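# Place the green block into the blue tray

## Task

Get the green block into the blue tray. The robot must not fall over or finish leaning; either one means failure. Pushing or dropping anything outside the work area also means failure.

## Robot and tools

ROBOT. A Rainbow Robotics RB-Y1 in a physics simulator. It has a two-wheel differential base with two rear casters, a torso (a folding leg of ankle, knee and hip, plus a chest), a head and two seven-joint arms, each with a parallel gripper and a wrist camera whose case sticks out sideways and can collide with things. The base is 0.58 m wide, extends 0.10 m in front of the wheel axle and 0.57 m behind it, and sweeps a 0.58 m radius when spinning in place. It cannot move sideways. Cameras: head_camera, left_wrist_camera, right_wrist_camera.

FRAMES. All positions are in metres. In the base frame the origin is on the floor midway between the drive wheels, x points forward, y to the left and z up. The chest, left_hand and right_hand readings are given in this frame. A hand point sits between the finger pads, 0.03 m behind the tips. The fingers point along the hand's -z axis and close along its x axis. The odometry frame is the base frame as it was at the start. base_odometry only counts wheel turns, so it misses slips and bumps. Heading is in rad, positive to the left.

move. Sends one action and returns the state and camera images. Allowed combinations: "base" and/or "joints", optionally with "min_time_s" or "contact_limits"; or "target" alone or with "min_time_s"; or "contact_limits" alone. A move with no action just reports state and images.
- base: a single velocity command {"x_m_s", "turn_rad_s", "for_s"}. It is a relative motion from where the base stands, not a destination. x_m_s is forward speed, 0.005 to 1.5 m/s in either direction, or 0. turn_rad_s is turn rate, positive to the left, 0.02 to 1.509 in either direction, or 0. for_s runs 0.1 to 5 s. The base accelerates at about 0.4 m/s² (turns at 0.5 rad/s²), so distance is roughly speed × for_s. It may coast for up to about 3 s afterwards.
- joints: one flat object holding absolute angle targets in rad (grippers in m), keyed by joint name. It covers both arms, torso and head together, and you list only the joints you want to move. Ranges: torso_squat_rad 0 to 1.2 (lowers the chest); torso_shift_rad -0.3 to 0.6 (hips forward); torso_pitch_rad -0.2 to 1.4 (bow forward); torso_yaw_rad -1.5 to 1.5 (left positive; raise both arms out by 0.2 rad or more first). Combined torso limits: squat+shift<=1.52; squat-shift+pitch<=1.57; shift+0.5pitch-0.4squat<=0.7; shift+0.3pitch-0.5squat<=0.39. Shoulder_pitch ±2.356 (negative swings forward and up). Left_shoulder_roll 0 to 3.141 and right_shoulder_roll -3.141 to 0 (both lift outward). Shoulder_yaw ±2.094. Elbow -2.617 to 0.01 (negative bends). Forearm_roll ±3.141. Wrist_pitch -1.57 to 1.919. Hand_roll ±2.705. Gripper_m 0 to 0.1, the clear gap between the pads. head_pan_rad ±0.523 (left positive); head_tilt_rad -0.35 to 1.57 (positive looks down).
- target: an absolute hand pose for one arm: side "left" or "right", x, y, z in metres in the base frame (-3 to 3), and quat_wxyz in the same format the hand lines print. It is solved once into joint angles, so the hand travels along an arc; break long moves into short steps. The result reads "reached" (within 10 mm and 2°), "short" with the remaining error, or "refused" with a reason. You cannot send it while another move is still running.
- min_time_s: 0.1 to 8 s, the minimum duration for arm, head and torso motions.
- contact_limits: gripper current in mA, 200 to 672.5 (the default). A lower value gives a softer grip.
- cameras: a list of names, ["all"], or []. blocking: true (the default) waits until everything is at rest; false returns within about 0.5 s. A later move replaces only the targets it names.

wait(seconds 0 to 10, cameras) lets time pass and returns early once motions finish. stop(cameras) brakes every running motion, which then reads "stopped". zoom_image(camera, region [x0,y0,x1,y1] in pixels, at most 504×504) magnifies part of that camera's latest image. finished_scene ends the scene for good, so the block must already be resting in the tray.

RESULTS. "move" reads "done" or the worst status. Per-joint words: done, off_target (stopped away from the target and may still be pushing), time_out, contact_stop (torso only), limit_stop_at_<name> (built-in guard or self-collision), not_followed ("joint command not followed" means the arm-collision check held it back), torque_fault, limit_stop_at_motor_heat. A stop you did not command cancels the remaining move, wait and finished_scene calls in that reply, and so does a refusal. lidar_m lists 12 sectors of 30°, starting straight ahead and going counter-clockwise, at a height of 0.23 m; "-" means nothing detected. motor_effort is wheel effort in %, with the peak in brackets; a value above about 30 at rest suggests the base is pushing on something. Joint torques, external torques and wrist force/torque are raw and offset, so look for changes. on_its_own reports things the robot did that you did not command.

GRASPING. To hold the block, command an opening at least 0.005 m narrower than the block. The gripper then squeezes at about 44-55 N per pad and usually reports off_target, which is normal. Each arm is rated for 3 kg.

AVOID. Tipping: bending or rising fast with the arms stretched forward, heavy loads held ahead of the wheels, and hard stops while driving forward bowed over. Driving into furniture: the base keeps going, and the wheels can stall, cutting the motors for 2 s. The base can fit under tables where the upper body catches on the edge, which can tip the robot. Arms pressing or striking each other, which can end the scene; about 0.5 rad of outward shoulder roll keeps the hands apart. Hard contact reaching a joint's torque limit, which freezes the robot for 10 s. Long stretched holds or pushing at unreachable poses, which overheat the motors. Dropping the block from height, slamming it, or knocking anything off the work area. Time spent thinking counts, and the scene keeps running while you think.

Each tool is called after "Emit:" as name(argument=value, ...) on one line, values as JSON.

## Session

Emit:
move(cameras=["all"])

Scene clock: 0.00 s.
Joint torques (N m): no reading
External joint torques (N m): no reading
Wrist force (N): no reading
Wrist torque (N m): no reading
Wrist force, peak (N): no reading
base_odometry: x=+0.000 y=+0.000 heading=+0.000
lidar_m: 2.63 2.48 1.61 1.48 1.58 2.41 2.48 2.51 2.95 2.29 2.32 2.87
base_status: not commanded
joint_positions: torso_squat_rad=+0.350 torso_shift_rad=+0.000 torso_pitch_rad=+0.000 torso_yaw_rad=+0.000 left_shoulder_pitch_rad=-0.044 left_shoulder_roll_rad=+0.013 left_shoulder_yaw_rad=+0.015 left_elbow_rad=-0.286 left_forearm_roll_rad=+0.033 left_wrist_pitch_rad=-0.012 left_hand_roll_rad=-0.026 left_gripper_m=+0.100 right_shoulder_pitch_rad=-0.021 right_shoulder_roll_rad=-0.025 right_shoulder_yaw_rad=-0.028 right_elbow_rad=-0.274 right_forearm_roll_rad=+0.039 right_wrist_pitch_rad=-0.026 right_hand_roll_rad=+0.041 right_gripper_m=+0.100 head_pan_rad=+0.000 head_tilt_rad=+0.400
joint_status: not commanded
wheel_motors_off: 0
motor_effort: left_wheel=+1 right_wheel=+1
chest: x=-0.2280 y=-0.0003 z=+1.2475 quat_wxyz=(+1.000, +0.000, +0.000, +0.000) (m; base frame)
left_hand: x=-0.0559 y=+0.2293 z=+0.5834 quat_wxyz=(+0.986, +0.006, -0.169, +0.003) (m; base frame)
right_hand: x=-0.0748 y=-0.2412 z=+0.5795 quat_wxyz=(+0.987, -0.019, -0.158, +0.031) (m; base frame)
pictures: head_camera, left_wrist_camera, right_wrist_camera
Images, in order (width x height): head_camera 896x504, left_wrist_camera 644x364, right_wrist_camera 644x364.

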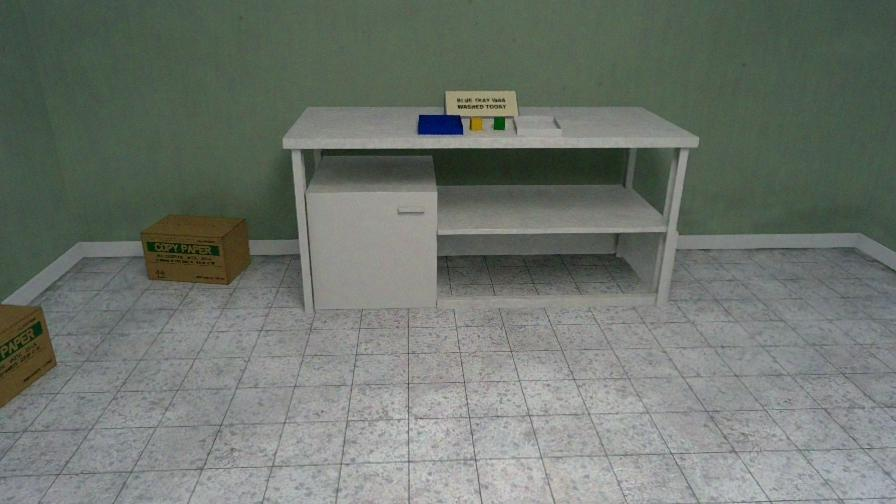

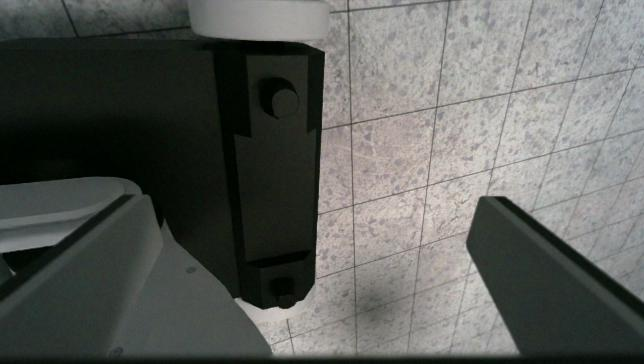

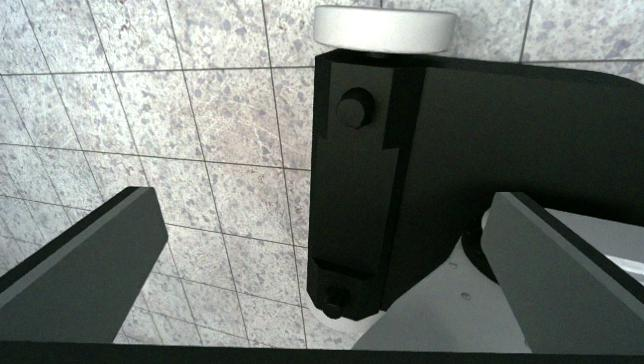

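Emit:
zoom_image(camera="head_camera", region=[380, 70, 620, 205])

Emit:
zoom_image(camera="head_camera", region=[260, 80, 720, 330])

Scaled by 2.100.

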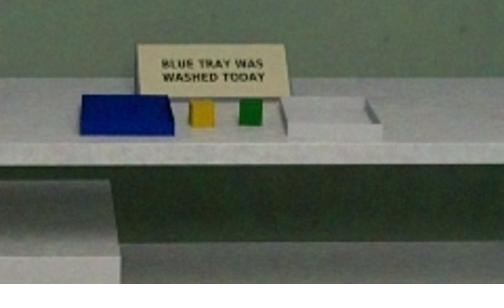

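Scaled by 1.096.

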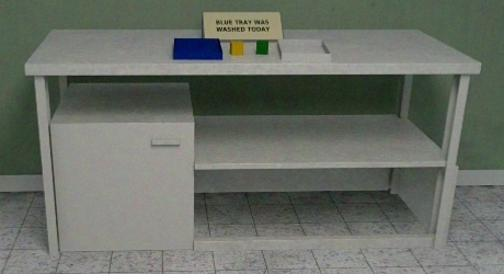

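Emit:
move(base={"x_m_s": 0.6, "for_s": 2.8}, joints={"head_tilt_rad": 0.55}, cameras=["head_camera"])

Emit:
zoom_image(camera="head_camera", region=[330, 150, 650, 330])

Scene clock: 46.70 s.
Joint torques (N m): left_arm=[-3.52 -0.31 -0.12 -1.54 -0.16 -0.58 0.05] | right_arm=[-2.36 -0.82 -0.63 -2.2 -0.04 -0.67 -0.12]
External joint torques (N m): left_arm=[0.77 -0.88 -0.16 0.79 -0.17 0.17 0.07] | right_arm=[1.3 0.48 -0.55 -0.26 -0.11 0.01 -0.13]
Wrist force (N): left_arm=[-1.5 -8.7 -14.4] | right_arm=[-2.8 -1.1 -3.7]
Wrist torque (N m): left_arm=[1.39 0.53 0.31] | right_arm=[0.24 -0.23 0.00]
Wrist force, peak (N): left_arm=[-1.5 -9.2 -14.7] | right_arm=[-3.8 -1.9 -4.1]
move: done
base_odometry: x=+1.680 y=+0.000 heading=+0.000
lidar_m: 0.97 0.97 1.72 1.73 1.93 2.30 4.14 4.11 2.38 2.51 2.52 1.38
base_status: done (sent for 2.8 of 2.8 s)
joint_positions: torso_squat_rad=+0.350 torso_shift_rad=+0.000 torso_pitch_rad=+0.000 torso_yaw_rad=+0.000 left_shoulder_pitch_rad=-0.044 left_shoulder_roll_rad=+0.013 left_shoulder_yaw_rad=+0.015 left_elbow_rad=-0.286 left_forearm_roll_rad=+0.033 left_wrist_pitch_rad=-0.012 left_hand_roll_rad=-0.026 left_gripper_m=+0.100 right_shoulder_pitch_rad=-0.021 right_shoulder_roll_rad=-0.025 right_shoulder_yaw_rad=-0.028 right_elbow_rad=-0.274 right_forearm_roll_rad=+0.039 right_wrist_pitch_rad=-0.026 right_hand_roll_rad=+0.041 right_gripper_m=+0.100 head_pan_rad=+0.000 head_tilt_rad=+0.550
joint_status: all done
wheel_motors_off: 0
motor_effort: left_wheel=-2(25) right_wheel=+0(42)
chest: x=-0.2280 y=-0.0003 z=+1.2475 quat_wxyz=(+1.000, +0.000, +0.000, +0.000) (m; base frame)
left_hand: x=-0.0558 y=+0.2293 z=+0.5834 quat_wxyz=(+0.986, +0.006, -0.169, +0.003) (m; base frame)
right_hand: x=-0.0747 y=-0.2412 z=+0.5795 quat_wxyz=(+0.987, -0.019, -0.158, +0.031) (m; base frame)
pictures: head_camera
Images, in order (width x height): head_camera 896x504.

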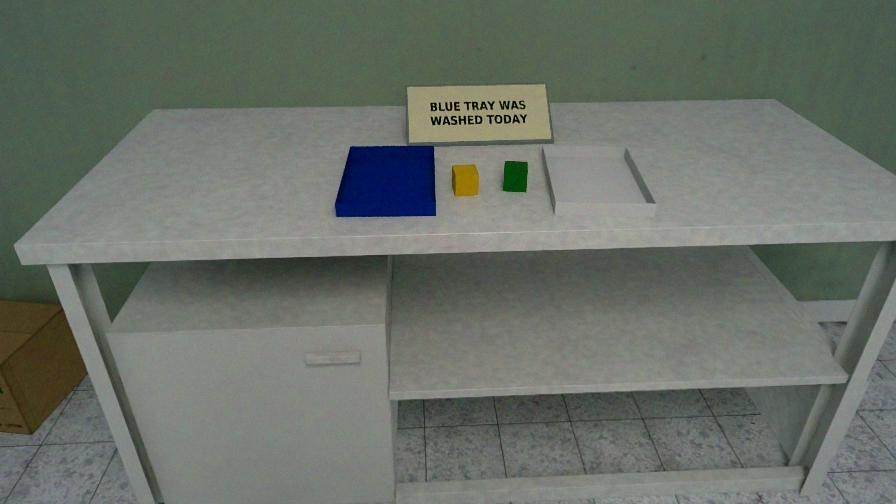

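Scaled by 1.575.

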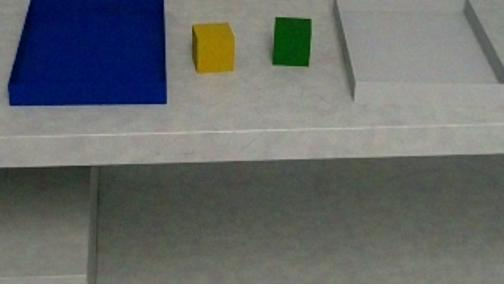

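Emit:
zoom_image(camera="head_camera", region=[320, 135, 540, 225])

Scaled by 2.291.

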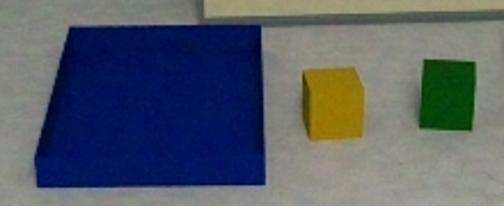

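Emit:
move(target={"side": "right", "x": 0.08, "y": -0.26, "z": 1.12, "quat_wxyz": [1, 0, 0, 0]}, min_time_s=1.5)

Emit:
move(base={"turn_rad_s": 0.2, "for_s": 0.57}, joints={"left_shoulder_pitch_rad": 0.5, "left_shoulder_roll_rad": 0.25, "head_tilt_rad": 0.6}, cameras=["head_camera", "right_wrist_camera"])

Scene clock: 126.43 s.
Joint torques (N m): left_arm=[-4.31 0.25 0.04 -2.06 0 -0.46 -0.01] | right_arm=[-13.99 -9.52 -8.83 -1.41 0.25 -0.24 0.06]
External joint torques (N m): left_arm=[-0.02 -0.33 0 0.27 0 0.3 0] | right_arm=[0.7 1.6 0.38 -0.15 0.02 -0.22 0.06]
Wrist force (N): left_arm=[-1.6 -8.9 -14.2] | right_arm=[-1.2 -1.3 -3.9]
Wrist torque (N m): left_arm=[1.42 0.50 0.33] | right_arm=[0.20 -0.15 0.03]
Wrist force, peak (N): left_arm=[-1.4 -9.0 -14.7] | right_arm=[-3.8 -3.3 -5.0]
move: done
base_odometry: x=+1.680 y=+0.000 heading=+0.000
lidar_m: 0.97 0.97 1.72 1.74 1.93 2.30 4.14 4.11 2.38 2.51 2.52 1.37
base_status: not commanded
joint_positions: torso_squat_rad=+0.350 torso_shift_rad=+0.000 torso_pitch_rad=+0.000 torso_yaw_rad=+0.000 left_shoulder_pitch_rad=-0.044 left_shoulder_roll_rad=+0.013 left_shoulder_yaw_rad=+0.015 left_elbow_rad=-0.286 left_forearm_roll_rad=+0.033 left_wrist_pitch_rad=-0.012 left_hand_roll_rad=-0.026 left_gripper_m=+0.100 right_shoulder_pitch_rad=-0.686 right_shoulder_roll_rad=-1.156 right_shoulder_yaw_rad=+0.403 right_elbow_rad=-2.142 right_forearm_roll_rad=-1.480 right_wrist_pitch_rad=+1.919 right_hand_roll_rad=-0.992 right_gripper_m=+0.100 head_pan_rad=+0.000 head_tilt_rad=+0.550
joint_status: all done
wheel_motors_off: 0
motor_effort: left_wheel=+1(3) right_wheel=+0(2)
chest: x=-0.2280 y=-0.0003 z=+1.2475 quat_wxyz=(+1.000, +0.000, +0.000, +0.000) (m; base frame)
left_hand: x=-0.0558 y=+0.2293 z=+0.5834 quat_wxyz=(+0.986, +0.006, -0.169, +0.003) (m; base frame)
right_hand: x=+0.0799 y=-0.2609 z=+1.1204 quat_wxyz=(+1.000, +0.002, -0.004, -0.001) (m; base frame)
right_hand_status: reached (checked arc, planned for 1.6 s): 1 mm and 0.5 deg off.
pictures: none

Scene clock: 128.37 s.
Joint torques (N m): left_arm=[9.18 5.9 1.13 2.72 -0.05 0.31 0.05] | right_arm=[-13.87 -9.53 -8.9 -1.42 0.16 -0.11 0.03]
External joint torques (N m): left_arm=[-0.78 -1.64 0.13 -0.34 -0.08 0.09 0.03] | right_arm=[0.83 1.59 0.3 -0.16 -0.06 -0.09 0.03]
Wrist force (N): left_arm=[1.7 -10.7 -14.1] | right_arm=[-0.8 -1.6 -4.1]
Wrist torque (N m): left_arm=[1.54 0.72 0.29] | right_arm=[0.24 -0.13 0.02]
Wrist force, peak (N): left_arm=[1.2 -9.7 -15.5] | right_arm=[-1.1 -1.3 -5.0]
move: done
base_odometry: x=+1.680 y=+0.000 heading=+0.112
lidar_m: 0.97 1.00 1.74 1.73 1.92 2.76 4.14 3.61 2.39 2.51 1.37 1.42
base_status: done (sent for 0.57 of 0.57 s)
joint_positions: torso_squat_rad=+0.350 torso_shift_rad=+0.000 torso_pitch_rad=+0.000 torso_yaw_rad=+0.000 left_shoulder_pitch_rad=+0.500 left_shoulder_roll_rad=+0.250 left_shoulder_yaw_rad=+0.015 left_elbow_rad=-0.286 left_forearm_roll_rad=+0.033 left_wrist_pitch_rad=-0.012 left_hand_roll_rad=-0.026 left_gripper_m=+0.100 right_shoulder_pitch_rad=-0.686 right_shoulder_roll_rad=-1.156 right_shoulder_yaw_rad=+0.403 right_elbow_rad=-2.142 right_forearm_roll_rad=-1.480 right_wrist_pitch_rad=+1.919 right_hand_roll_rad=-0.992 right_gripper_m=+0.100 head_pan_rad=+0.000 head_tilt_rad=+0.600
joint_status: all done
wheel_motors_off: 0
motor_effort: left_wheel=-21(42) right_wheel=-1(29)
chest: x=-0.2280 y=-0.0003 z=+1.2475 quat_wxyz=(+1.000, +0.000, +0.000, +0.000) (m; base frame)
left_hand: x=-0.4626 y=+0.3998 z=+0.6233 quat_wxyz=(+0.986, +0.131, +0.095, +0.047) (m; base frame)
right_hand: x=+0.0799 y=-0.2609 z=+1.1204 quat_wxyz=(+1.000, +0.002, -0.004, -0.001) (m; base frame)
pictures: head_camera, right_wrist_camera
Images, in order (width x height): head_camera 896x504, right_wrist_camera 644x364.

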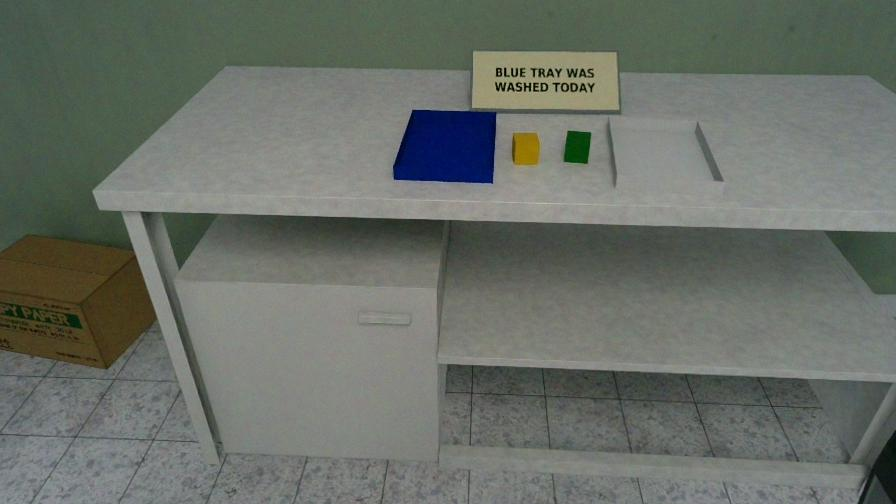

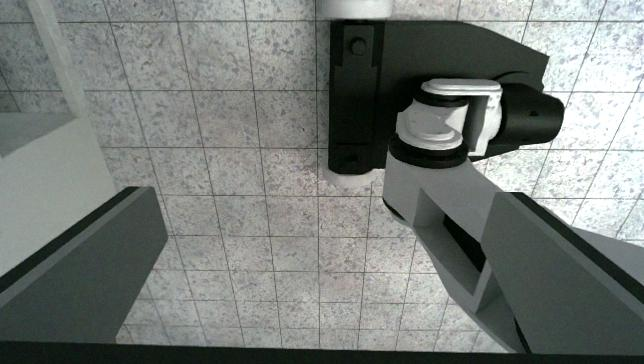

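Emit:
move(base={"x_m_s": 0.4, "for_s": 1.8}, joints={"head_tilt_rad": 0.95}, cameras=["head_camera"])

Scene clock: 162.27 s.
Joint torques (N m): left_arm=[10.45 6.31 0.66 3.24 -0.04 0.29 0.19] | right_arm=[-13.79 -9.71 -9.12 -1.39 0.16 -0.13 -0.04]
External joint torques (N m): left_arm=[0.5 -1.23 -0.33 0.18 -0.07 0.06 0.18] | right_arm=[0.9 1.41 0.08 -0.13 -0.07 -0.1 -0.04]
Wrist force (N): left_arm=[1.7 -11.0 -14.2] | right_arm=[-1.0 -1.9 -4.1]
Wrist torque (N m): left_arm=[1.58 0.70 0.27] | right_arm=[0.29 -0.10 0.04]
Wrist force, peak (N): left_arm=[1.3 -11.1 -14.7] | right_arm=[-1.0 -1.6 -5.0]
move: done
base_odometry: x=+2.396 y=+0.081 heading=+0.113
lidar_m: 0.33 0.27 0.35 1.68 1.79 2.38 4.86 2.98 2.60 1.01 1.04 0.94
base_status: done (sent for 1.8 of 1.8 s)
joint_positions: torso_squat_rad=+0.350 torso_shift_rad=+0.000 torso_pitch_rad=+0.000 torso_yaw_rad=+0.000 left_shoulder_pitch_rad=+0.500 left_shoulder_roll_rad=+0.250 left_shoulder_yaw_rad=+0.015 left_elbow_rad=-0.286 left_forearm_roll_rad=+0.033 left_wrist_pitch_rad=-0.012 left_hand_roll_rad=-0.026 left_gripper_m=+0.100 right_shoulder_pitch_rad=-0.686 right_shoulder_roll_rad=-1.156 right_shoulder_yaw_rad=+0.403 right_elbow_rad=-2.142 right_forearm_roll_rad=-1.480 right_wrist_pitch_rad=+1.919 right_hand_roll_rad=-0.992 right_gripper_m=+0.100 head_pan_rad=+0.000 head_tilt_rad=+0.950
joint_status: all done
wheel_motors_off: 0
motor_effort: left_wheel=+11(38) right_wheel=-7(25)
chest: x=-0.2280 y=-0.0003 z=+1.2475 quat_wxyz=(+1.000, +0.000, +0.000, +0.000) (m; base frame)
left_hand: x=-0.4623 y=+0.3998 z=+0.6232 quat_wxyz=(+0.986, +0.131, +0.094, +0.047) (m; base frame)
right_hand: x=+0.0800 y=-0.2609 z=+1.1204 quat_wxyz=(+1.000, +0.002, -0.004, -0.001) (m; base frame)
pictures: head_camera
Images, in order (width x height): head_camera 896x504.

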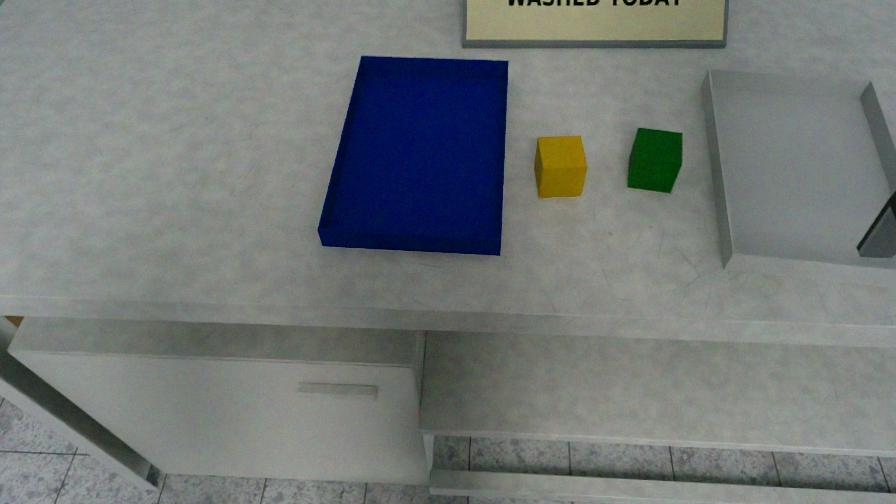

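Emit:
zoom_image(camera="head_camera", region=[520, 100, 740, 224])

Emit:
move(joints={"torso_shift_rad": 0.4, "head_tilt_rad": 1.0}, cameras=["head_camera", "right_wrist_camera"])

Scaled by 2.291.

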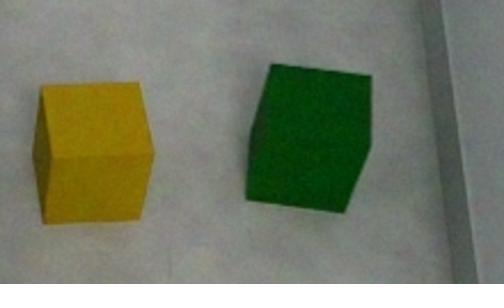

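Scene clock: 171.50 s.
Joint torques (N m): left_arm=[10.49 6.6 0.63 2.92 -0.12 0.31 0.1] | right_arm=[-13.88 -9.91 -8.89 -1.28 0.15 -0.03 0.09]
External joint torques (N m): left_arm=[0.52 -0.94 -0.36 -0.15 -0.16 0.09 0.09] | right_arm=[0.81 1.21 0.32 -0.01 -0.07 -0.01 0.09]
Wrist force (N): left_arm=[1.5 -10.9 -14.3] | right_arm=[-1.5 -1.8 -3.9]
Wrist torque (N m): left_arm=[1.56 0.69 0.28] | right_arm=[0.28 -0.19 0.01]
Wrist force, peak (N): left_arm=[1.6 -11.1 -14.6] | right_arm=[-0.9 -2.1 -4.9]
move: done
base_odometry: x=+2.396 y=+0.081 heading=+0.113
lidar_m: 0.32 0.27 0.36 1.68 1.79 2.38 4.86 2.98 2.61 1.01 1.04 0.94
base_status: not commanded
joint_positions: torso_squat_rad=+0.350 torso_shift_rad=+0.400 torso_pitch_rad=+0.000 torso_yaw_rad=+0.000 left_shoulder_pitch_rad=+0.500 left_shoulder_roll_rad=+0.250 left_shoulder_yaw_rad=+0.015 left_elbow_rad=-0.286 left_forearm_roll_rad=+0.033 left_wrist_pitch_rad=-0.012 left_hand_roll_rad=-0.026 left_gripper_m=+0.100 right_shoulder_pitch_rad=-0.686 right_shoulder_roll_rad=-1.156 right_shoulder_yaw_rad=+0.403 right_elbow_rad=-2.142 right_forearm_roll_rad=-1.480 right_wrist_pitch_rad=+1.919 right_hand_roll_rad=-0.992 right_gripper_m=+0.100 head_pan_rad=+0.000 head_tilt_rad=+1.000
joint_status: all done
wheel_motors_off: 0
motor_effort: left_wheel=+9(13) right_wheel=-6(9)
chest: x=+0.0281 y=-0.0003 z=+1.1956 quat_wxyz=(+1.000, +0.000, +0.000, +0.000) (m; base frame)
left_hand: x=-0.2063 y=+0.3999 z=+0.5713 quat_wxyz=(+0.986, +0.131, +0.094, +0.047) (m; base frame)
right_hand: x=+0.3360 y=-0.2609 z=+1.0685 quat_wxyz=(+1.000, +0.002, -0.004, -0.001) (m; base frame)
pictures: head_camera, right_wrist_camera
Images, in order (width x height): head_camera 896x504, right_wrist_camera 644x364.

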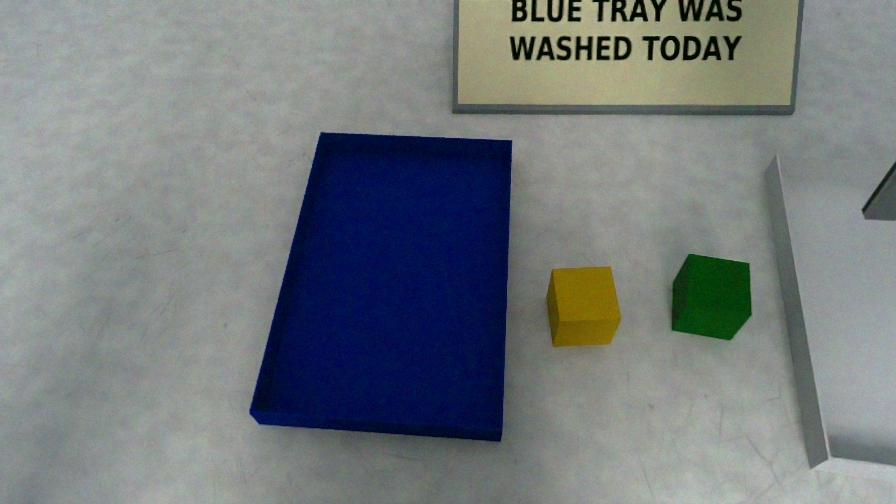

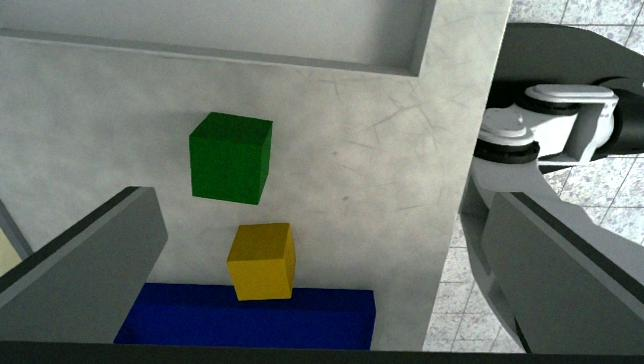

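Emit:
zoom_image(camera="right_wrist_camera", region=[70, 60, 574, 364])

Scaled by 1.000.

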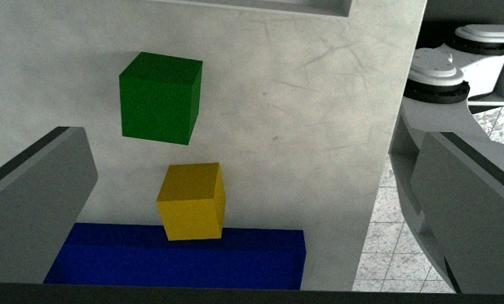

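Emit:
zoom_image(camera="right_wrist_camera", region=[150, 80, 350, 320])

Scaled by 2.100 from the camera's 644x364 image, which has a finer 828x468 frame.

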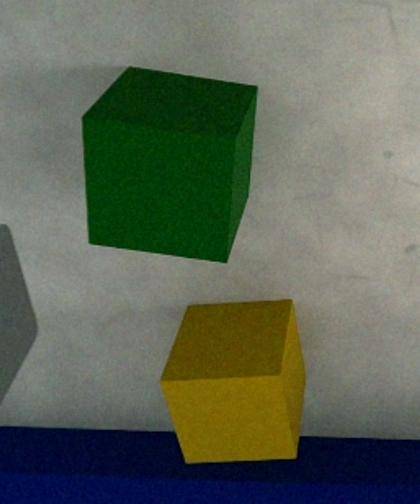

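Emit:
move(target={"side": "right", "x": 0.394, "y": -0.23, "z": 1.02, "quat_wxyz": [0.9975, 0, 0, -0.0706]}, min_time_s=1.0, cameras=["head_camera", "right_wrist_camera"])

Emit:
zoom_image(camera="right_wrist_camera", region=[150, 80, 500, 364])

Scene clock: 272.33 s.
Joint torques (N m): left_arm=[10.52 6.19 1.14 2.99 -0.08 0.33 0.23] | right_arm=[-18.18 -8.74 -9.38 -2.71 0 -0.06 -0.28]
External joint torques (N m): left_arm=[0.55 -1.34 0.15 -0.08 -0.11 0.11 0.22] | right_arm=[-0.26 1.19 0.15 0.22 -0.22 -0.05 -0.28]
Wrist force (N): left_arm=[1.8 -10.7 -14.6] | right_arm=[-1.2 -1.5 -4.3]
Wrist torque (N m): left_arm=[1.52 0.73 0.28] | right_arm=[0.23 -0.18 0.03]
Wrist force, peak (N): left_arm=[1.5 -11.0 -14.8] | right_arm=[-1.1 -1.8 -4.9]
move: done
base_odometry: x=+2.396 y=+0.081 heading=+0.113
lidar_m: 0.32 0.26 0.35 1.67 1.78 2.38 4.86 2.98 2.61 1.01 1.03 0.93
base_status: not commanded
joint_positions: torso_squat_rad=+0.350 torso_shift_rad=+0.400 torso_pitch_rad=+0.000 torso_yaw_rad=+0.000 left_shoulder_pitch_rad=+0.500 left_shoulder_roll_rad=+0.250 left_shoulder_yaw_rad=+0.015 left_elbow_rad=-0.286 left_forearm_roll_rad=+0.033 left_wrist_pitch_rad=-0.012 left_hand_roll_rad=-0.026 left_gripper_m=+0.100 right_shoulder_pitch_rad=-0.790 right_shoulder_roll_rad=-0.945 right_shoulder_yaw_rad=+0.579 right_elbow_rad=-1.867 right_forearm_roll_rad=-1.271 right_wrist_pitch_rad=+1.871 right_hand_roll_rad=-1.032 right_gripper_m=+0.100 head_pan_rad=+0.000 head_tilt_rad=+1.000
joint_status: all done
wheel_motors_off: 0
motor_effort: left_wheel=+8(9) right_wheel=-5(7)
chest: x=+0.0281 y=-0.0003 z=+1.1956 quat_wxyz=(+1.000, +0.000, +0.000, +0.000) (m; base frame)
left_hand: x=-0.2063 y=+0.3999 z=+0.5713 quat_wxyz=(+0.986, +0.131, +0.094, +0.047) (m; base frame)
right_hand: x=+0.3939 y=-0.2300 z=+1.0201 quat_wxyz=(+0.998, +0.000, +0.000, -0.071) (m; base frame)
right_hand_status: reached (checked arc, planned for 1.0 s): 0 mm and 0.0 deg off.
pictures: head_camera, right_wrist_camera
Images, in order (width x height): head_camera 896x504, right_wrist_camera 644x364.

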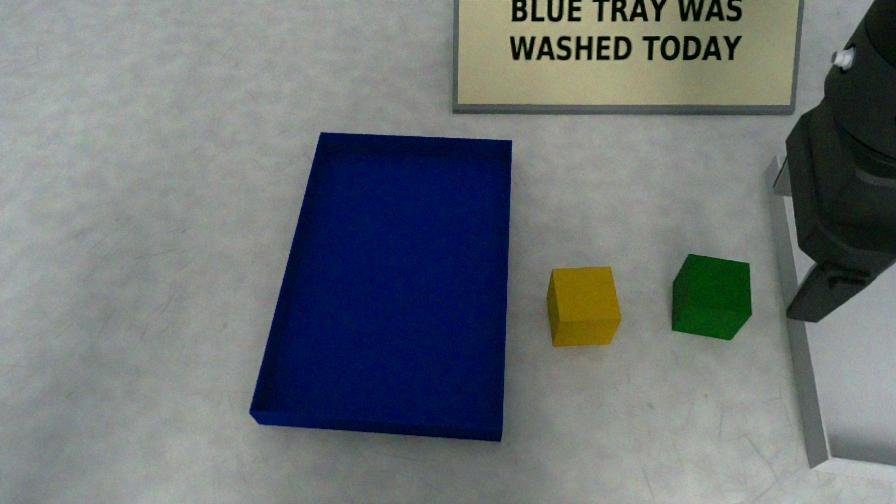

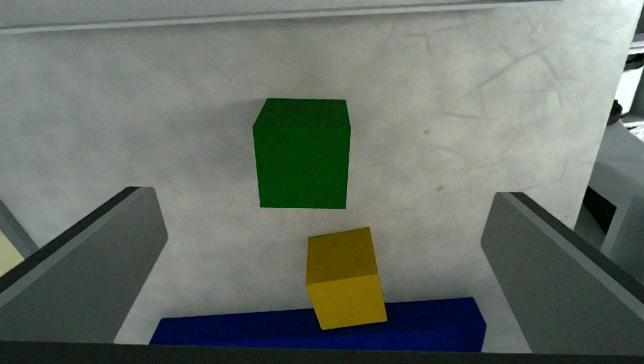

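Scaled by 1.440 from the camera's 644x364 image, which has a finer 828x468 frame.

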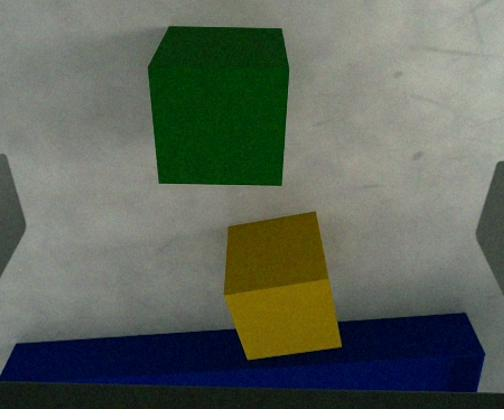

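Emit:
move(target={"side": "right", "x": 0.403, "y": -0.223, "z": 0.968, "quat_wxyz": [0.9975, 0, 0, -0.0706]}, min_time_s=1.0, cameras=["head_camera", "right_wrist_camera"])

Emit:
zoom_image(camera="right_wrist_camera", region=[100, 60, 560, 320])

Emit:
zoom_image(camera="head_camera", region=[540, 120, 896, 420])

Scene clock: 309.17 s.
Joint torques (N m): left_arm=[10.5 5.82 0.95 3.02 -0.17 0.08 -0.04] | right_arm=[-15.76 -7.68 -8.92 -3.5 0.16 -0.12 0.01]
External joint torques (N m): left_arm=[0.53 -1.72 -0.04 -0.05 -0.21 -0.15 -0.05] | right_arm=[2.36 1.9 0.52 0.25 -0.07 -0.11 0.01]
Wrist force (N): left_arm=[1.8 -10.7 -14.1] | right_arm=[-1.1 -2.2 -4.7]
Wrist torque (N m): left_arm=[1.54 0.71 0.30] | right_arm=[0.29 -0.15 -0.07]
Wrist force, peak (N): left_arm=[1.7 -10.8 -14.7] | right_arm=[-1.1 -2.2 -4.7]
move: done
base_odometry: x=+2.396 y=+0.081 heading=+0.113
lidar_m: 0.32 0.27 0.35 1.68 1.78 2.38 4.86 2.99 2.60 1.00 1.03 0.94
base_status: not commanded
joint_positions: torso_squat_rad=+0.350 torso_shift_rad=+0.400 torso_pitch_rad=+0.000 torso_yaw_rad=+0.000 left_shoulder_pitch_rad=+0.500 left_shoulder_roll_rad=+0.250 left_shoulder_yaw_rad=+0.015 left_elbow_rad=-0.286 left_forearm_roll_rad=+0.033 left_wrist_pitch_rad=-0.012 left_hand_roll_rad=-0.026 left_gripper_m=+0.100 right_shoulder_pitch_rad=-0.737 right_shoulder_roll_rad=-0.880 right_shoulder_yaw_rad=+0.653 right_elbow_rad=-1.786 right_forearm_roll_rad=-1.155 right_wrist_pitch_rad=+1.768 right_hand_roll_rad=-0.984 right_gripper_m=+0.100 head_pan_rad=+0.000 head_tilt_rad=+1.000
joint_status: all done
wheel_motors_off: 0
motor_effort: left_wheel=+7(10) right_wheel=-6(7)
chest: x=+0.0281 y=-0.0003 z=+1.1956 quat_wxyz=(+1.000, +0.000, +0.000, +0.000) (m; base frame)
left_hand: x=-0.2063 y=+0.3999 z=+0.5713 quat_wxyz=(+0.986, +0.131, +0.094, +0.047) (m; base frame)
right_hand: x=+0.4028 y=-0.2231 z=+0.9685 quat_wxyz=(+0.998, +0.000, -0.001, -0.071) (m; base frame)
right_hand_status: reached (checked arc, planned for 1.0 s): 1 mm and 0.1 deg off.
pictures: head_camera, right_wrist_camera
Images, in order (width x height): head_camera 896x504, right_wrist_camera 644x364.

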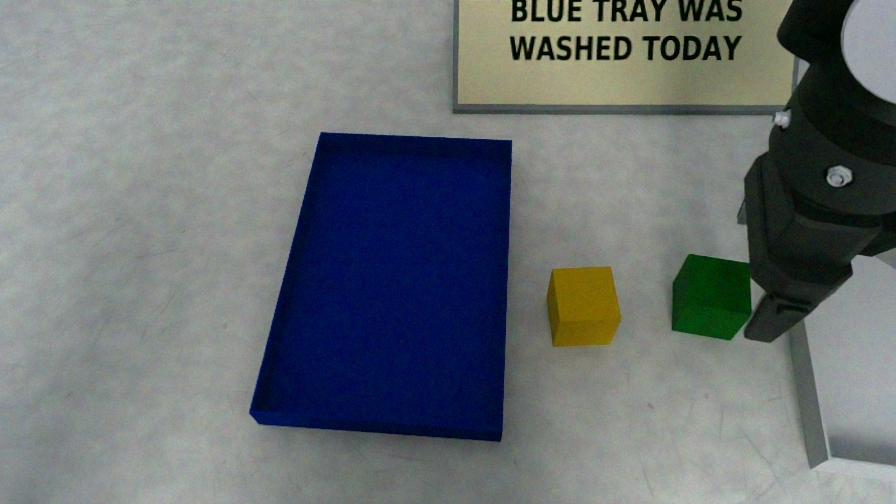

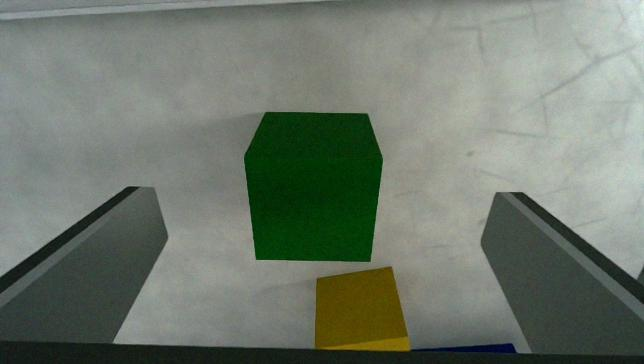

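Scaled by 1.096 from the camera's 644x364 image, which has a finer 828x468 frame.

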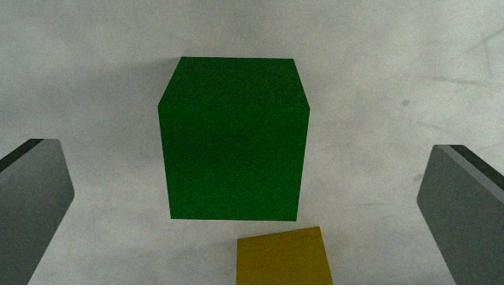

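Scaled by 1.416.

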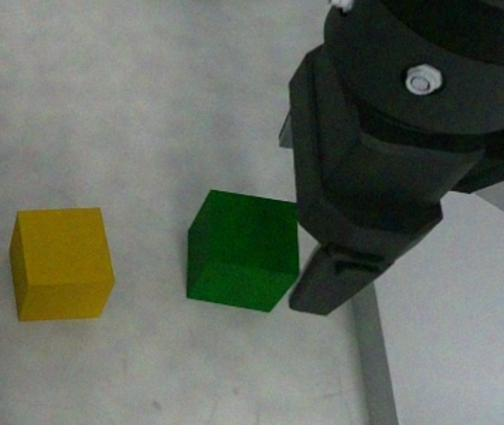

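Emit:
move(target={"side": "right", "x": 0.408, "y": -0.2156, "z": 0.926, "quat_wxyz": [0.9975, 0, 0, -0.0706]}, min_time_s=1.0, cameras=["right_wrist_camera"])

Emit:
move(joints={"right_gripper_m": 0.025}, cameras=["head_camera", "right_wrist_camera"])

Scene clock: 337.47 s.
Joint torques (N m): left_arm=[10.53 5.99 0.63 2.8 -0.11 0.31 0.12] | right_arm=[-15.79 -7.25 -8.65 -4.07 0.23 -0.15 -0.02]
External joint torques (N m): left_arm=[0.56 -1.55 -0.36 -0.27 -0.14 0.08 0.1] | right_arm=[2.45 1.86 0.55 0.26 -0.01 -0.14 -0.02]
Wrist force (N): left_arm=[1.6 -11.0 -14.4] | right_arm=[-1.5 -0.9 -4.4]
Wrist torque (N m): left_arm=[1.58 0.70 0.28] | right_arm=[0.21 -0.17 -0.09]
Wrist force, peak (N): left_arm=[1.8 -10.9 -14.6] | right_arm=[-0.8 -1.6 -4.9]
move: done
base_odometry: x=+2.396 y=+0.081 heading=+0.113
lidar_m: 0.33 0.27 0.36 1.68 1.79 2.38 4.86 2.99 2.60 1.01 1.04 0.94
base_status: not commanded
joint_positions: torso_squat_rad=+0.350 torso_shift_rad=+0.400 torso_pitch_rad=+0.000 torso_yaw_rad=+0.000 left_shoulder_pitch_rad=+0.500 left_shoulder_roll_rad=+0.250 left_shoulder_yaw_rad=+0.015 left_elbow_rad=-0.286 left_forearm_roll_rad=+0.033 left_wrist_pitch_rad=-0.012 left_hand_roll_rad=-0.026 left_gripper_m=+0.100 right_shoulder_pitch_rad=-0.703 right_shoulder_roll_rad=-0.817 right_shoulder_yaw_rad=+0.712 right_elbow_rad=-1.701 right_forearm_roll_rad=-1.071 right_wrist_pitch_rad=+1.683 right_hand_roll_rad=-0.949 right_gripper_m=+0.100 head_pan_rad=+0.000 head_tilt_rad=+1.000
joint_status: all done
wheel_motors_off: 0
motor_effort: left_wheel=+6(9) right_wheel=-6(7)
chest: x=+0.0281 y=-0.0003 z=+1.1956 quat_wxyz=(+1.000, +0.000, +0.000, +0.000) (m; base frame)
left_hand: x=-0.2063 y=+0.3999 z=+0.5713 quat_wxyz=(+0.986, +0.131, +0.094, +0.047) (m; base frame)
right_hand: x=+0.4080 y=-0.2157 z=+0.9264 quat_wxyz=(+0.998, +0.000, -0.001, -0.071) (m; base frame)
right_hand_status: reached (checked arc, planned for 1.0 s): 0 mm and 0.1 deg off.
pictures: right_wrist_camera
Images, in order (width x height): right_wrist_camera 644x364.

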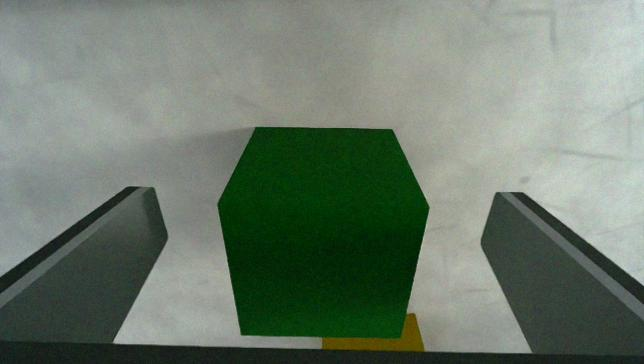

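Scene clock: 338.83 s.
Joint torques (N m): left_arm=[10.83 5.9 0.26 2.77 -0.08 0.32 0.1] | right_arm=[-15.78 -7.43 -8.76 -4.07 0.18 -0.03 0.03]
External joint torques (N m): left_arm=[0.86 -1.64 -0.73 -0.3 -0.12 0.09 0.09] | right_arm=[2.46 1.69 0.44 0.26 -0.05 -0.02 0.03]
Wrist force (N): left_arm=[1.9 -10.7 -14.3] | right_arm=[-0.9 -1.4 -3.8]
Wrist torque (N m): left_arm=[1.52 0.71 0.30] | right_arm=[0.23 -0.21 -0.07]
Wrist force, peak (N): left_arm=[1.7 -10.7 -14.7] | right_arm=[-1.2 -1.7 -5.2]
move: off_target
base_odometry: x=+2.396 y=+0.081 heading=+0.113
lidar_m: 0.32 0.27 0.35 1.68 1.78 2.38 4.86 2.98 2.59 1.01 1.03 0.94
base_status: not commanded
joint_positions: torso_squat_rad=+0.350 torso_shift_rad=+0.400 torso_pitch_rad=+0.000 torso_yaw_rad=+0.000 left_shoulder_pitch_rad=+0.500 left_shoulder_roll_rad=+0.250 left_shoulder_yaw_rad=+0.015 left_elbow_rad=-0.286 left_forearm_roll_rad=+0.033 left_wrist_pitch_rad=-0.012 left_hand_roll_rad=-0.026 left_gripper_m=+0.100 right_shoulder_pitch_rad=-0.703 right_shoulder_roll_rad=-0.817 right_shoulder_yaw_rad=+0.712 right_elbow_rad=-1.701 right_forearm_roll_rad=-1.071 right_wrist_pitch_rad=+1.683 right_hand_roll_rad=-0.949 right_gripper_m=+0.049 head_pan_rad=+0.000 head_tilt_rad=+1.000
joint_status: right_gripper_m off_target (ended at +0.049, target +0.025)
wheel_motors_off: 0
motor_effort: left_wheel=+8(9) right_wheel=-5(7)
chest: x=+0.0281 y=-0.0003 z=+1.1956 quat_wxyz=(+1.000, +0.000, +0.000, +0.000) (m; base frame)
left_hand: x=-0.2063 y=+0.3999 z=+0.5713 quat_wxyz=(+0.986, +0.131, +0.094, +0.047) (m; base frame)
right_hand: x=+0.4080 y=-0.2157 z=+0.9264 quat_wxyz=(+0.998, +0.000, -0.001, -0.071) (m; base frame)
pictures: head_camera, right_wrist_camera
Images, in order (width x height): head_camera 896x504, right_wrist_camera 644x364.

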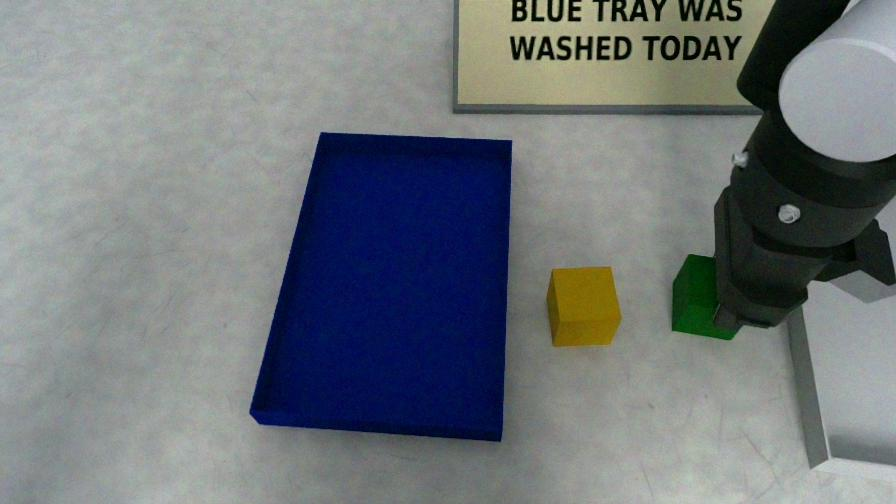

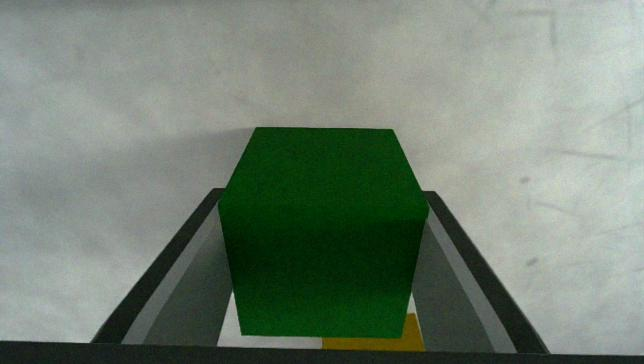

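Emit:
move(target={"side": "right", "x": 0.408, "y": -0.2157, "z": 1.03, "quat_wxyz": [0.9975, 0, 0, -0.0706]}, min_time_s=1.0, cameras=["right_wrist_camera"])

Emit:
move(target={"side": "right", "x": 0.405, "y": -0.09, "z": 1.05, "quat_wxyz": [0.9975, 0, 0, -0.0706]}, min_time_s=1.0)

Emit:
move(target={"side": "right", "x": 0.4, "y": 0.04, "z": 1.03, "quat_wxyz": [0.9975, 0, 0, -0.0706]}, min_time_s=1.0, cameras=["head_camera", "right_wrist_camera"])

Scene clock: 372.70 s.
Joint torques (N m): left_arm=[10.39 6.47 0.71 2.74 -0.02 0.16 -0.01] | right_arm=[-19.12 -9.07 -11.07 -4.14 0.04 -0.09 -0.27]
External joint torques (N m): left_arm=[0.42 -1.07 -0.28 -0.33 -0.05 -0.06 -0.02] | right_arm=[-0.2 0.39 -1.62 -1.13 -0.18 -0.08 -0.27]
Wrist force (N): left_arm=[1.8 -10.7 -14.4] | right_arm=[-1.2 -1.7 -5.0]
Wrist torque (N m): left_arm=[1.54 0.72 0.29] | right_arm=[0.23 -0.20 0.06]
Wrist force, peak (N): left_arm=[1.8 -10.9 -14.7] | right_arm=[-1.0 -1.4 -5.7]
move: done
base_odometry: x=+2.396 y=+0.081 heading=+0.113
lidar_m: 0.34 0.27 0.35 1.68 1.79 2.39 4.86 2.98 2.60 1.01 1.04 0.94
base_status: not commanded
joint_positions: torso_squat_rad=+0.350 torso_shift_rad=+0.400 torso_pitch_rad=+0.000 torso_yaw_rad=+0.000 left_shoulder_pitch_rad=+0.500 left_shoulder_roll_rad=+0.250 left_shoulder_yaw_rad=+0.015 left_elbow_rad=-0.286 left_forearm_roll_rad=+0.033 left_wrist_pitch_rad=-0.012 left_hand_roll_rad=-0.026 left_gripper_m=+0.100 right_shoulder_pitch_rad=-0.858 right_shoulder_roll_rad=-0.888 right_shoulder_yaw_rad=+0.590 right_elbow_rad=-1.796 right_forearm_roll_rad=-1.263 right_wrist_pitch_rad=+1.901 right_hand_roll_rad=-1.032 right_gripper_m=+0.049 head_pan_rad=+0.000 head_tilt_rad=+1.000
joint_status: all done
wheel_motors_off: 0
motor_effort: left_wheel=+8(10) right_wheel=-5(7)
chest: x=+0.0281 y=-0.0003 z=+1.1956 quat_wxyz=(+1.000, +0.000, +0.000, +0.000) (m; base frame)
left_hand: x=-0.2063 y=+0.3999 z=+0.5713 quat_wxyz=(+0.986, +0.131, +0.094, +0.047) (m; base frame)
right_hand: x=+0.4080 y=-0.2157 z=+1.0298 quat_wxyz=(+0.998, +0.000, +0.000, -0.071) (m; base frame)
right_hand_status: reached (checked arc, planned for 1.0 s): 0 mm and 0.0 deg off.
pictures: right_wrist_camera
Images, in order (width x height): right_wrist_camera 644x364.

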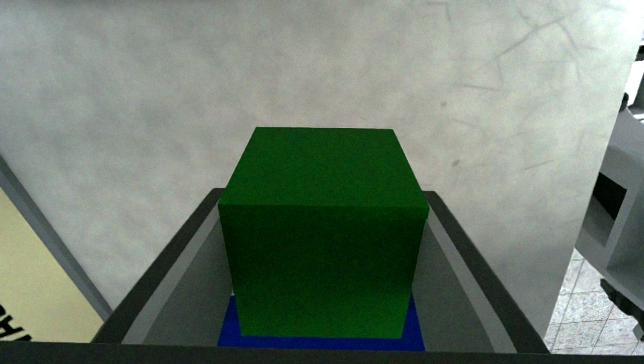

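Scene clock: 374.03 s.
Joint torques (N m): left_arm=[10.57 6.24 0.65 2.93 -0.16 0.2 -0.12] | right_arm=[-20.87 -5.82 -9.55 -2.51 -0.01 0.17 -0.05]
External joint torques (N m): left_arm=[0.6 -1.29 -0.34 -0.14 -0.19 -0.03 -0.13] | right_arm=[-0.12 0.62 -0.12 0.32 -0.22 0.17 -0.05]
Wrist force (N): left_arm=[1.6 -10.8 -14.1] | right_arm=[-2.0 -1.7 -5.1]
Wrist torque (N m): left_arm=[1.56 0.69 0.30] | right_arm=[0.26 -0.25 0.04]
Wrist force, peak (N): left_arm=[1.8 -10.8 -14.8] | right_arm=[-1.6 -1.8 -5.7]
move: done
base_odometry: x=+2.396 y=+0.081 heading=+0.113
lidar_m: 0.33 0.27 0.35 1.68 1.79 2.38 4.86 2.98 2.60 1.01 1.03 0.94
base_status: not commanded
joint_positions: torso_squat_rad=+0.350 torso_shift_rad=+0.400 torso_pitch_rad=+0.000 torso_yaw_rad=+0.000 left_shoulder_pitch_rad=+0.500 left_shoulder_roll_rad=+0.250 left_shoulder_yaw_rad=+0.015 left_elbow_rad=-0.286 left_forearm_roll_rad=+0.033 left_wrist_pitch_rad=-0.012 left_hand_roll_rad=-0.026 left_gripper_m=+0.100 right_shoulder_pitch_rad=-1.120 right_shoulder_roll_rad=-0.618 right_shoulder_yaw_rad=+0.766 right_elbow_rad=-1.700 right_forearm_roll_rad=-1.286 right_wrist_pitch_rad=+1.919 right_hand_roll_rad=-1.314 right_gripper_m=+0.049 head_pan_rad=+0.000 head_tilt_rad=+1.000
joint_status: all done
wheel_motors_off: 0
motor_effort: left_wheel=+5(9) right_wheel=-4(7)
chest: x=+0.0281 y=-0.0003 z=+1.1956 quat_wxyz=(+1.000, +0.000, +0.000, +0.000) (m; base frame)
left_hand: x=-0.2063 y=+0.3999 z=+0.5713 quat_wxyz=(+0.986, +0.131, +0.094, +0.047) (m; base frame)
right_hand: x=+0.4047 y=-0.0901 z=+1.0501 quat_wxyz=(+0.997, +0.001, -0.001, -0.071) (m; base frame)
right_hand_status: reached (checked arc, planned for 1.0 s): 0 mm and 0.1 deg off.
pictures: none

Scene clock: 375.43 s.
Joint torques (N m): left_arm=[10.98 6.72 0.55 2.86 -0.18 0.26 0.15] | right_arm=[-21.45 -4.74 -8.96 -3.31 0.19 0.05 -0.21]
External joint torques (N m): left_arm=[1.01 -0.82 -0.44 -0.21 -0.21 0.03 0.13] | right_arm=[-0.21 0.11 -0.21 0.24 -0.01 0.05 -0.21]
Wrist force (N): left_arm=[1.6 -10.6 -14.3] | right_arm=[-1.2 -2.0 -4.5]
Wrist torque (N m): left_arm=[1.53 0.70 0.29] | right_arm=[0.27 -0.18 0.02]
Wrist force, peak (N): left_arm=[1.5 -10.8 -14.8] | right_arm=[-1.2 -1.8 -5.9]
move: done
base_odometry: x=+2.396 y=+0.081 heading=+0.113
lidar_m: 0.32 0.27 0.35 1.67 1.79 2.38 4.86 2.98 2.59 1.01 1.03 0.94
base_status: not commanded
joint_positions: torso_squat_rad=+0.350 torso_shift_rad=+0.400 torso_pitch_rad=+0.000 torso_yaw_rad=+0.000 left_shoulder_pitch_rad=+0.500 left_shoulder_roll_rad=+0.250 left_shoulder_yaw_rad=+0.015 left_elbow_rad=-0.286 left_forearm_roll_rad=+0.033 left_wrist_pitch_rad=-0.012 left_hand_roll_rad=-0.026 left_gripper_m=+0.100 right_shoulder_pitch_rad=-1.292 right_shoulder_roll_rad=-0.240 right_shoulder_yaw_rad=+0.882 right_elbow_rad=-1.351 right_forearm_roll_rad=-1.189 right_wrist_pitch_rad=+1.835 right_hand_roll_rad=-1.396 right_gripper_m=+0.049 head_pan_rad=+0.000 head_tilt_rad=+1.000
joint_status: all done
wheel_motors_off: 0
motor_effort: left_wheel=+5(10) right_wheel=-5(6)
chest: x=+0.0281 y=-0.0003 z=+1.1956 quat_wxyz=(+1.000, +0.000, +0.000, +0.000) (m; base frame)
left_hand: x=-0.2062 y=+0.3999 z=+0.5713 quat_wxyz=(+0.986, +0.131, +0.094, +0.047) (m; base frame)
right_hand: x=+0.3999 y=+0.0401 z=+1.0300 quat_wxyz=(+0.998, +0.000, +0.000, -0.071) (m; base frame)
right_hand_status: reached (checked arc, planned for 1.0 s): 0 mm and 0.0 deg off.
pictures: head_camera, right_wrist_camera
Images, in order (width x height): head_camera 896x504, right_wrist_camera 644x364.

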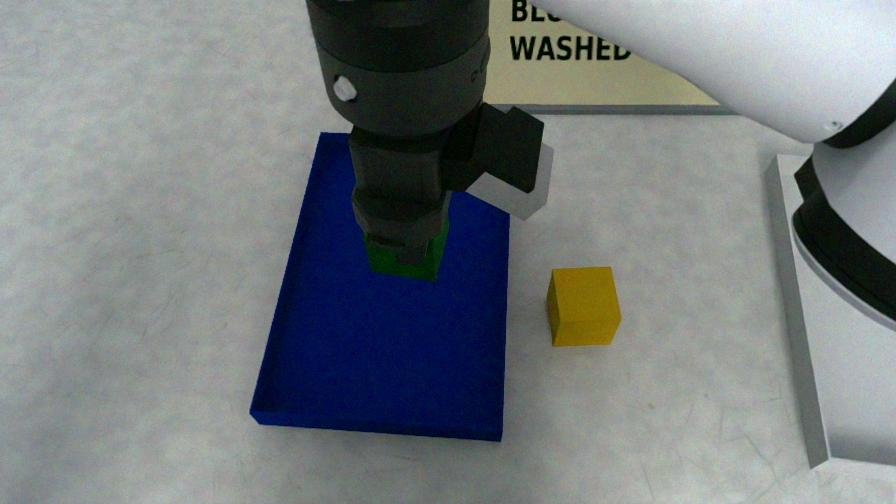

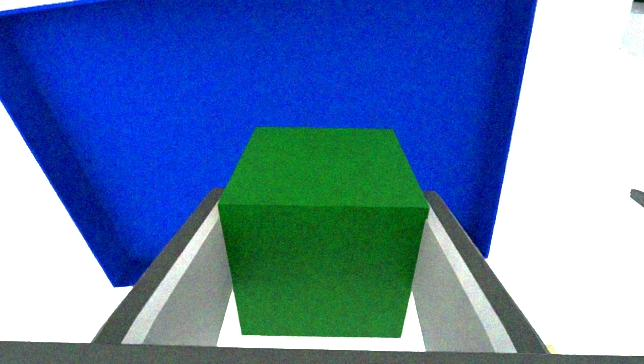

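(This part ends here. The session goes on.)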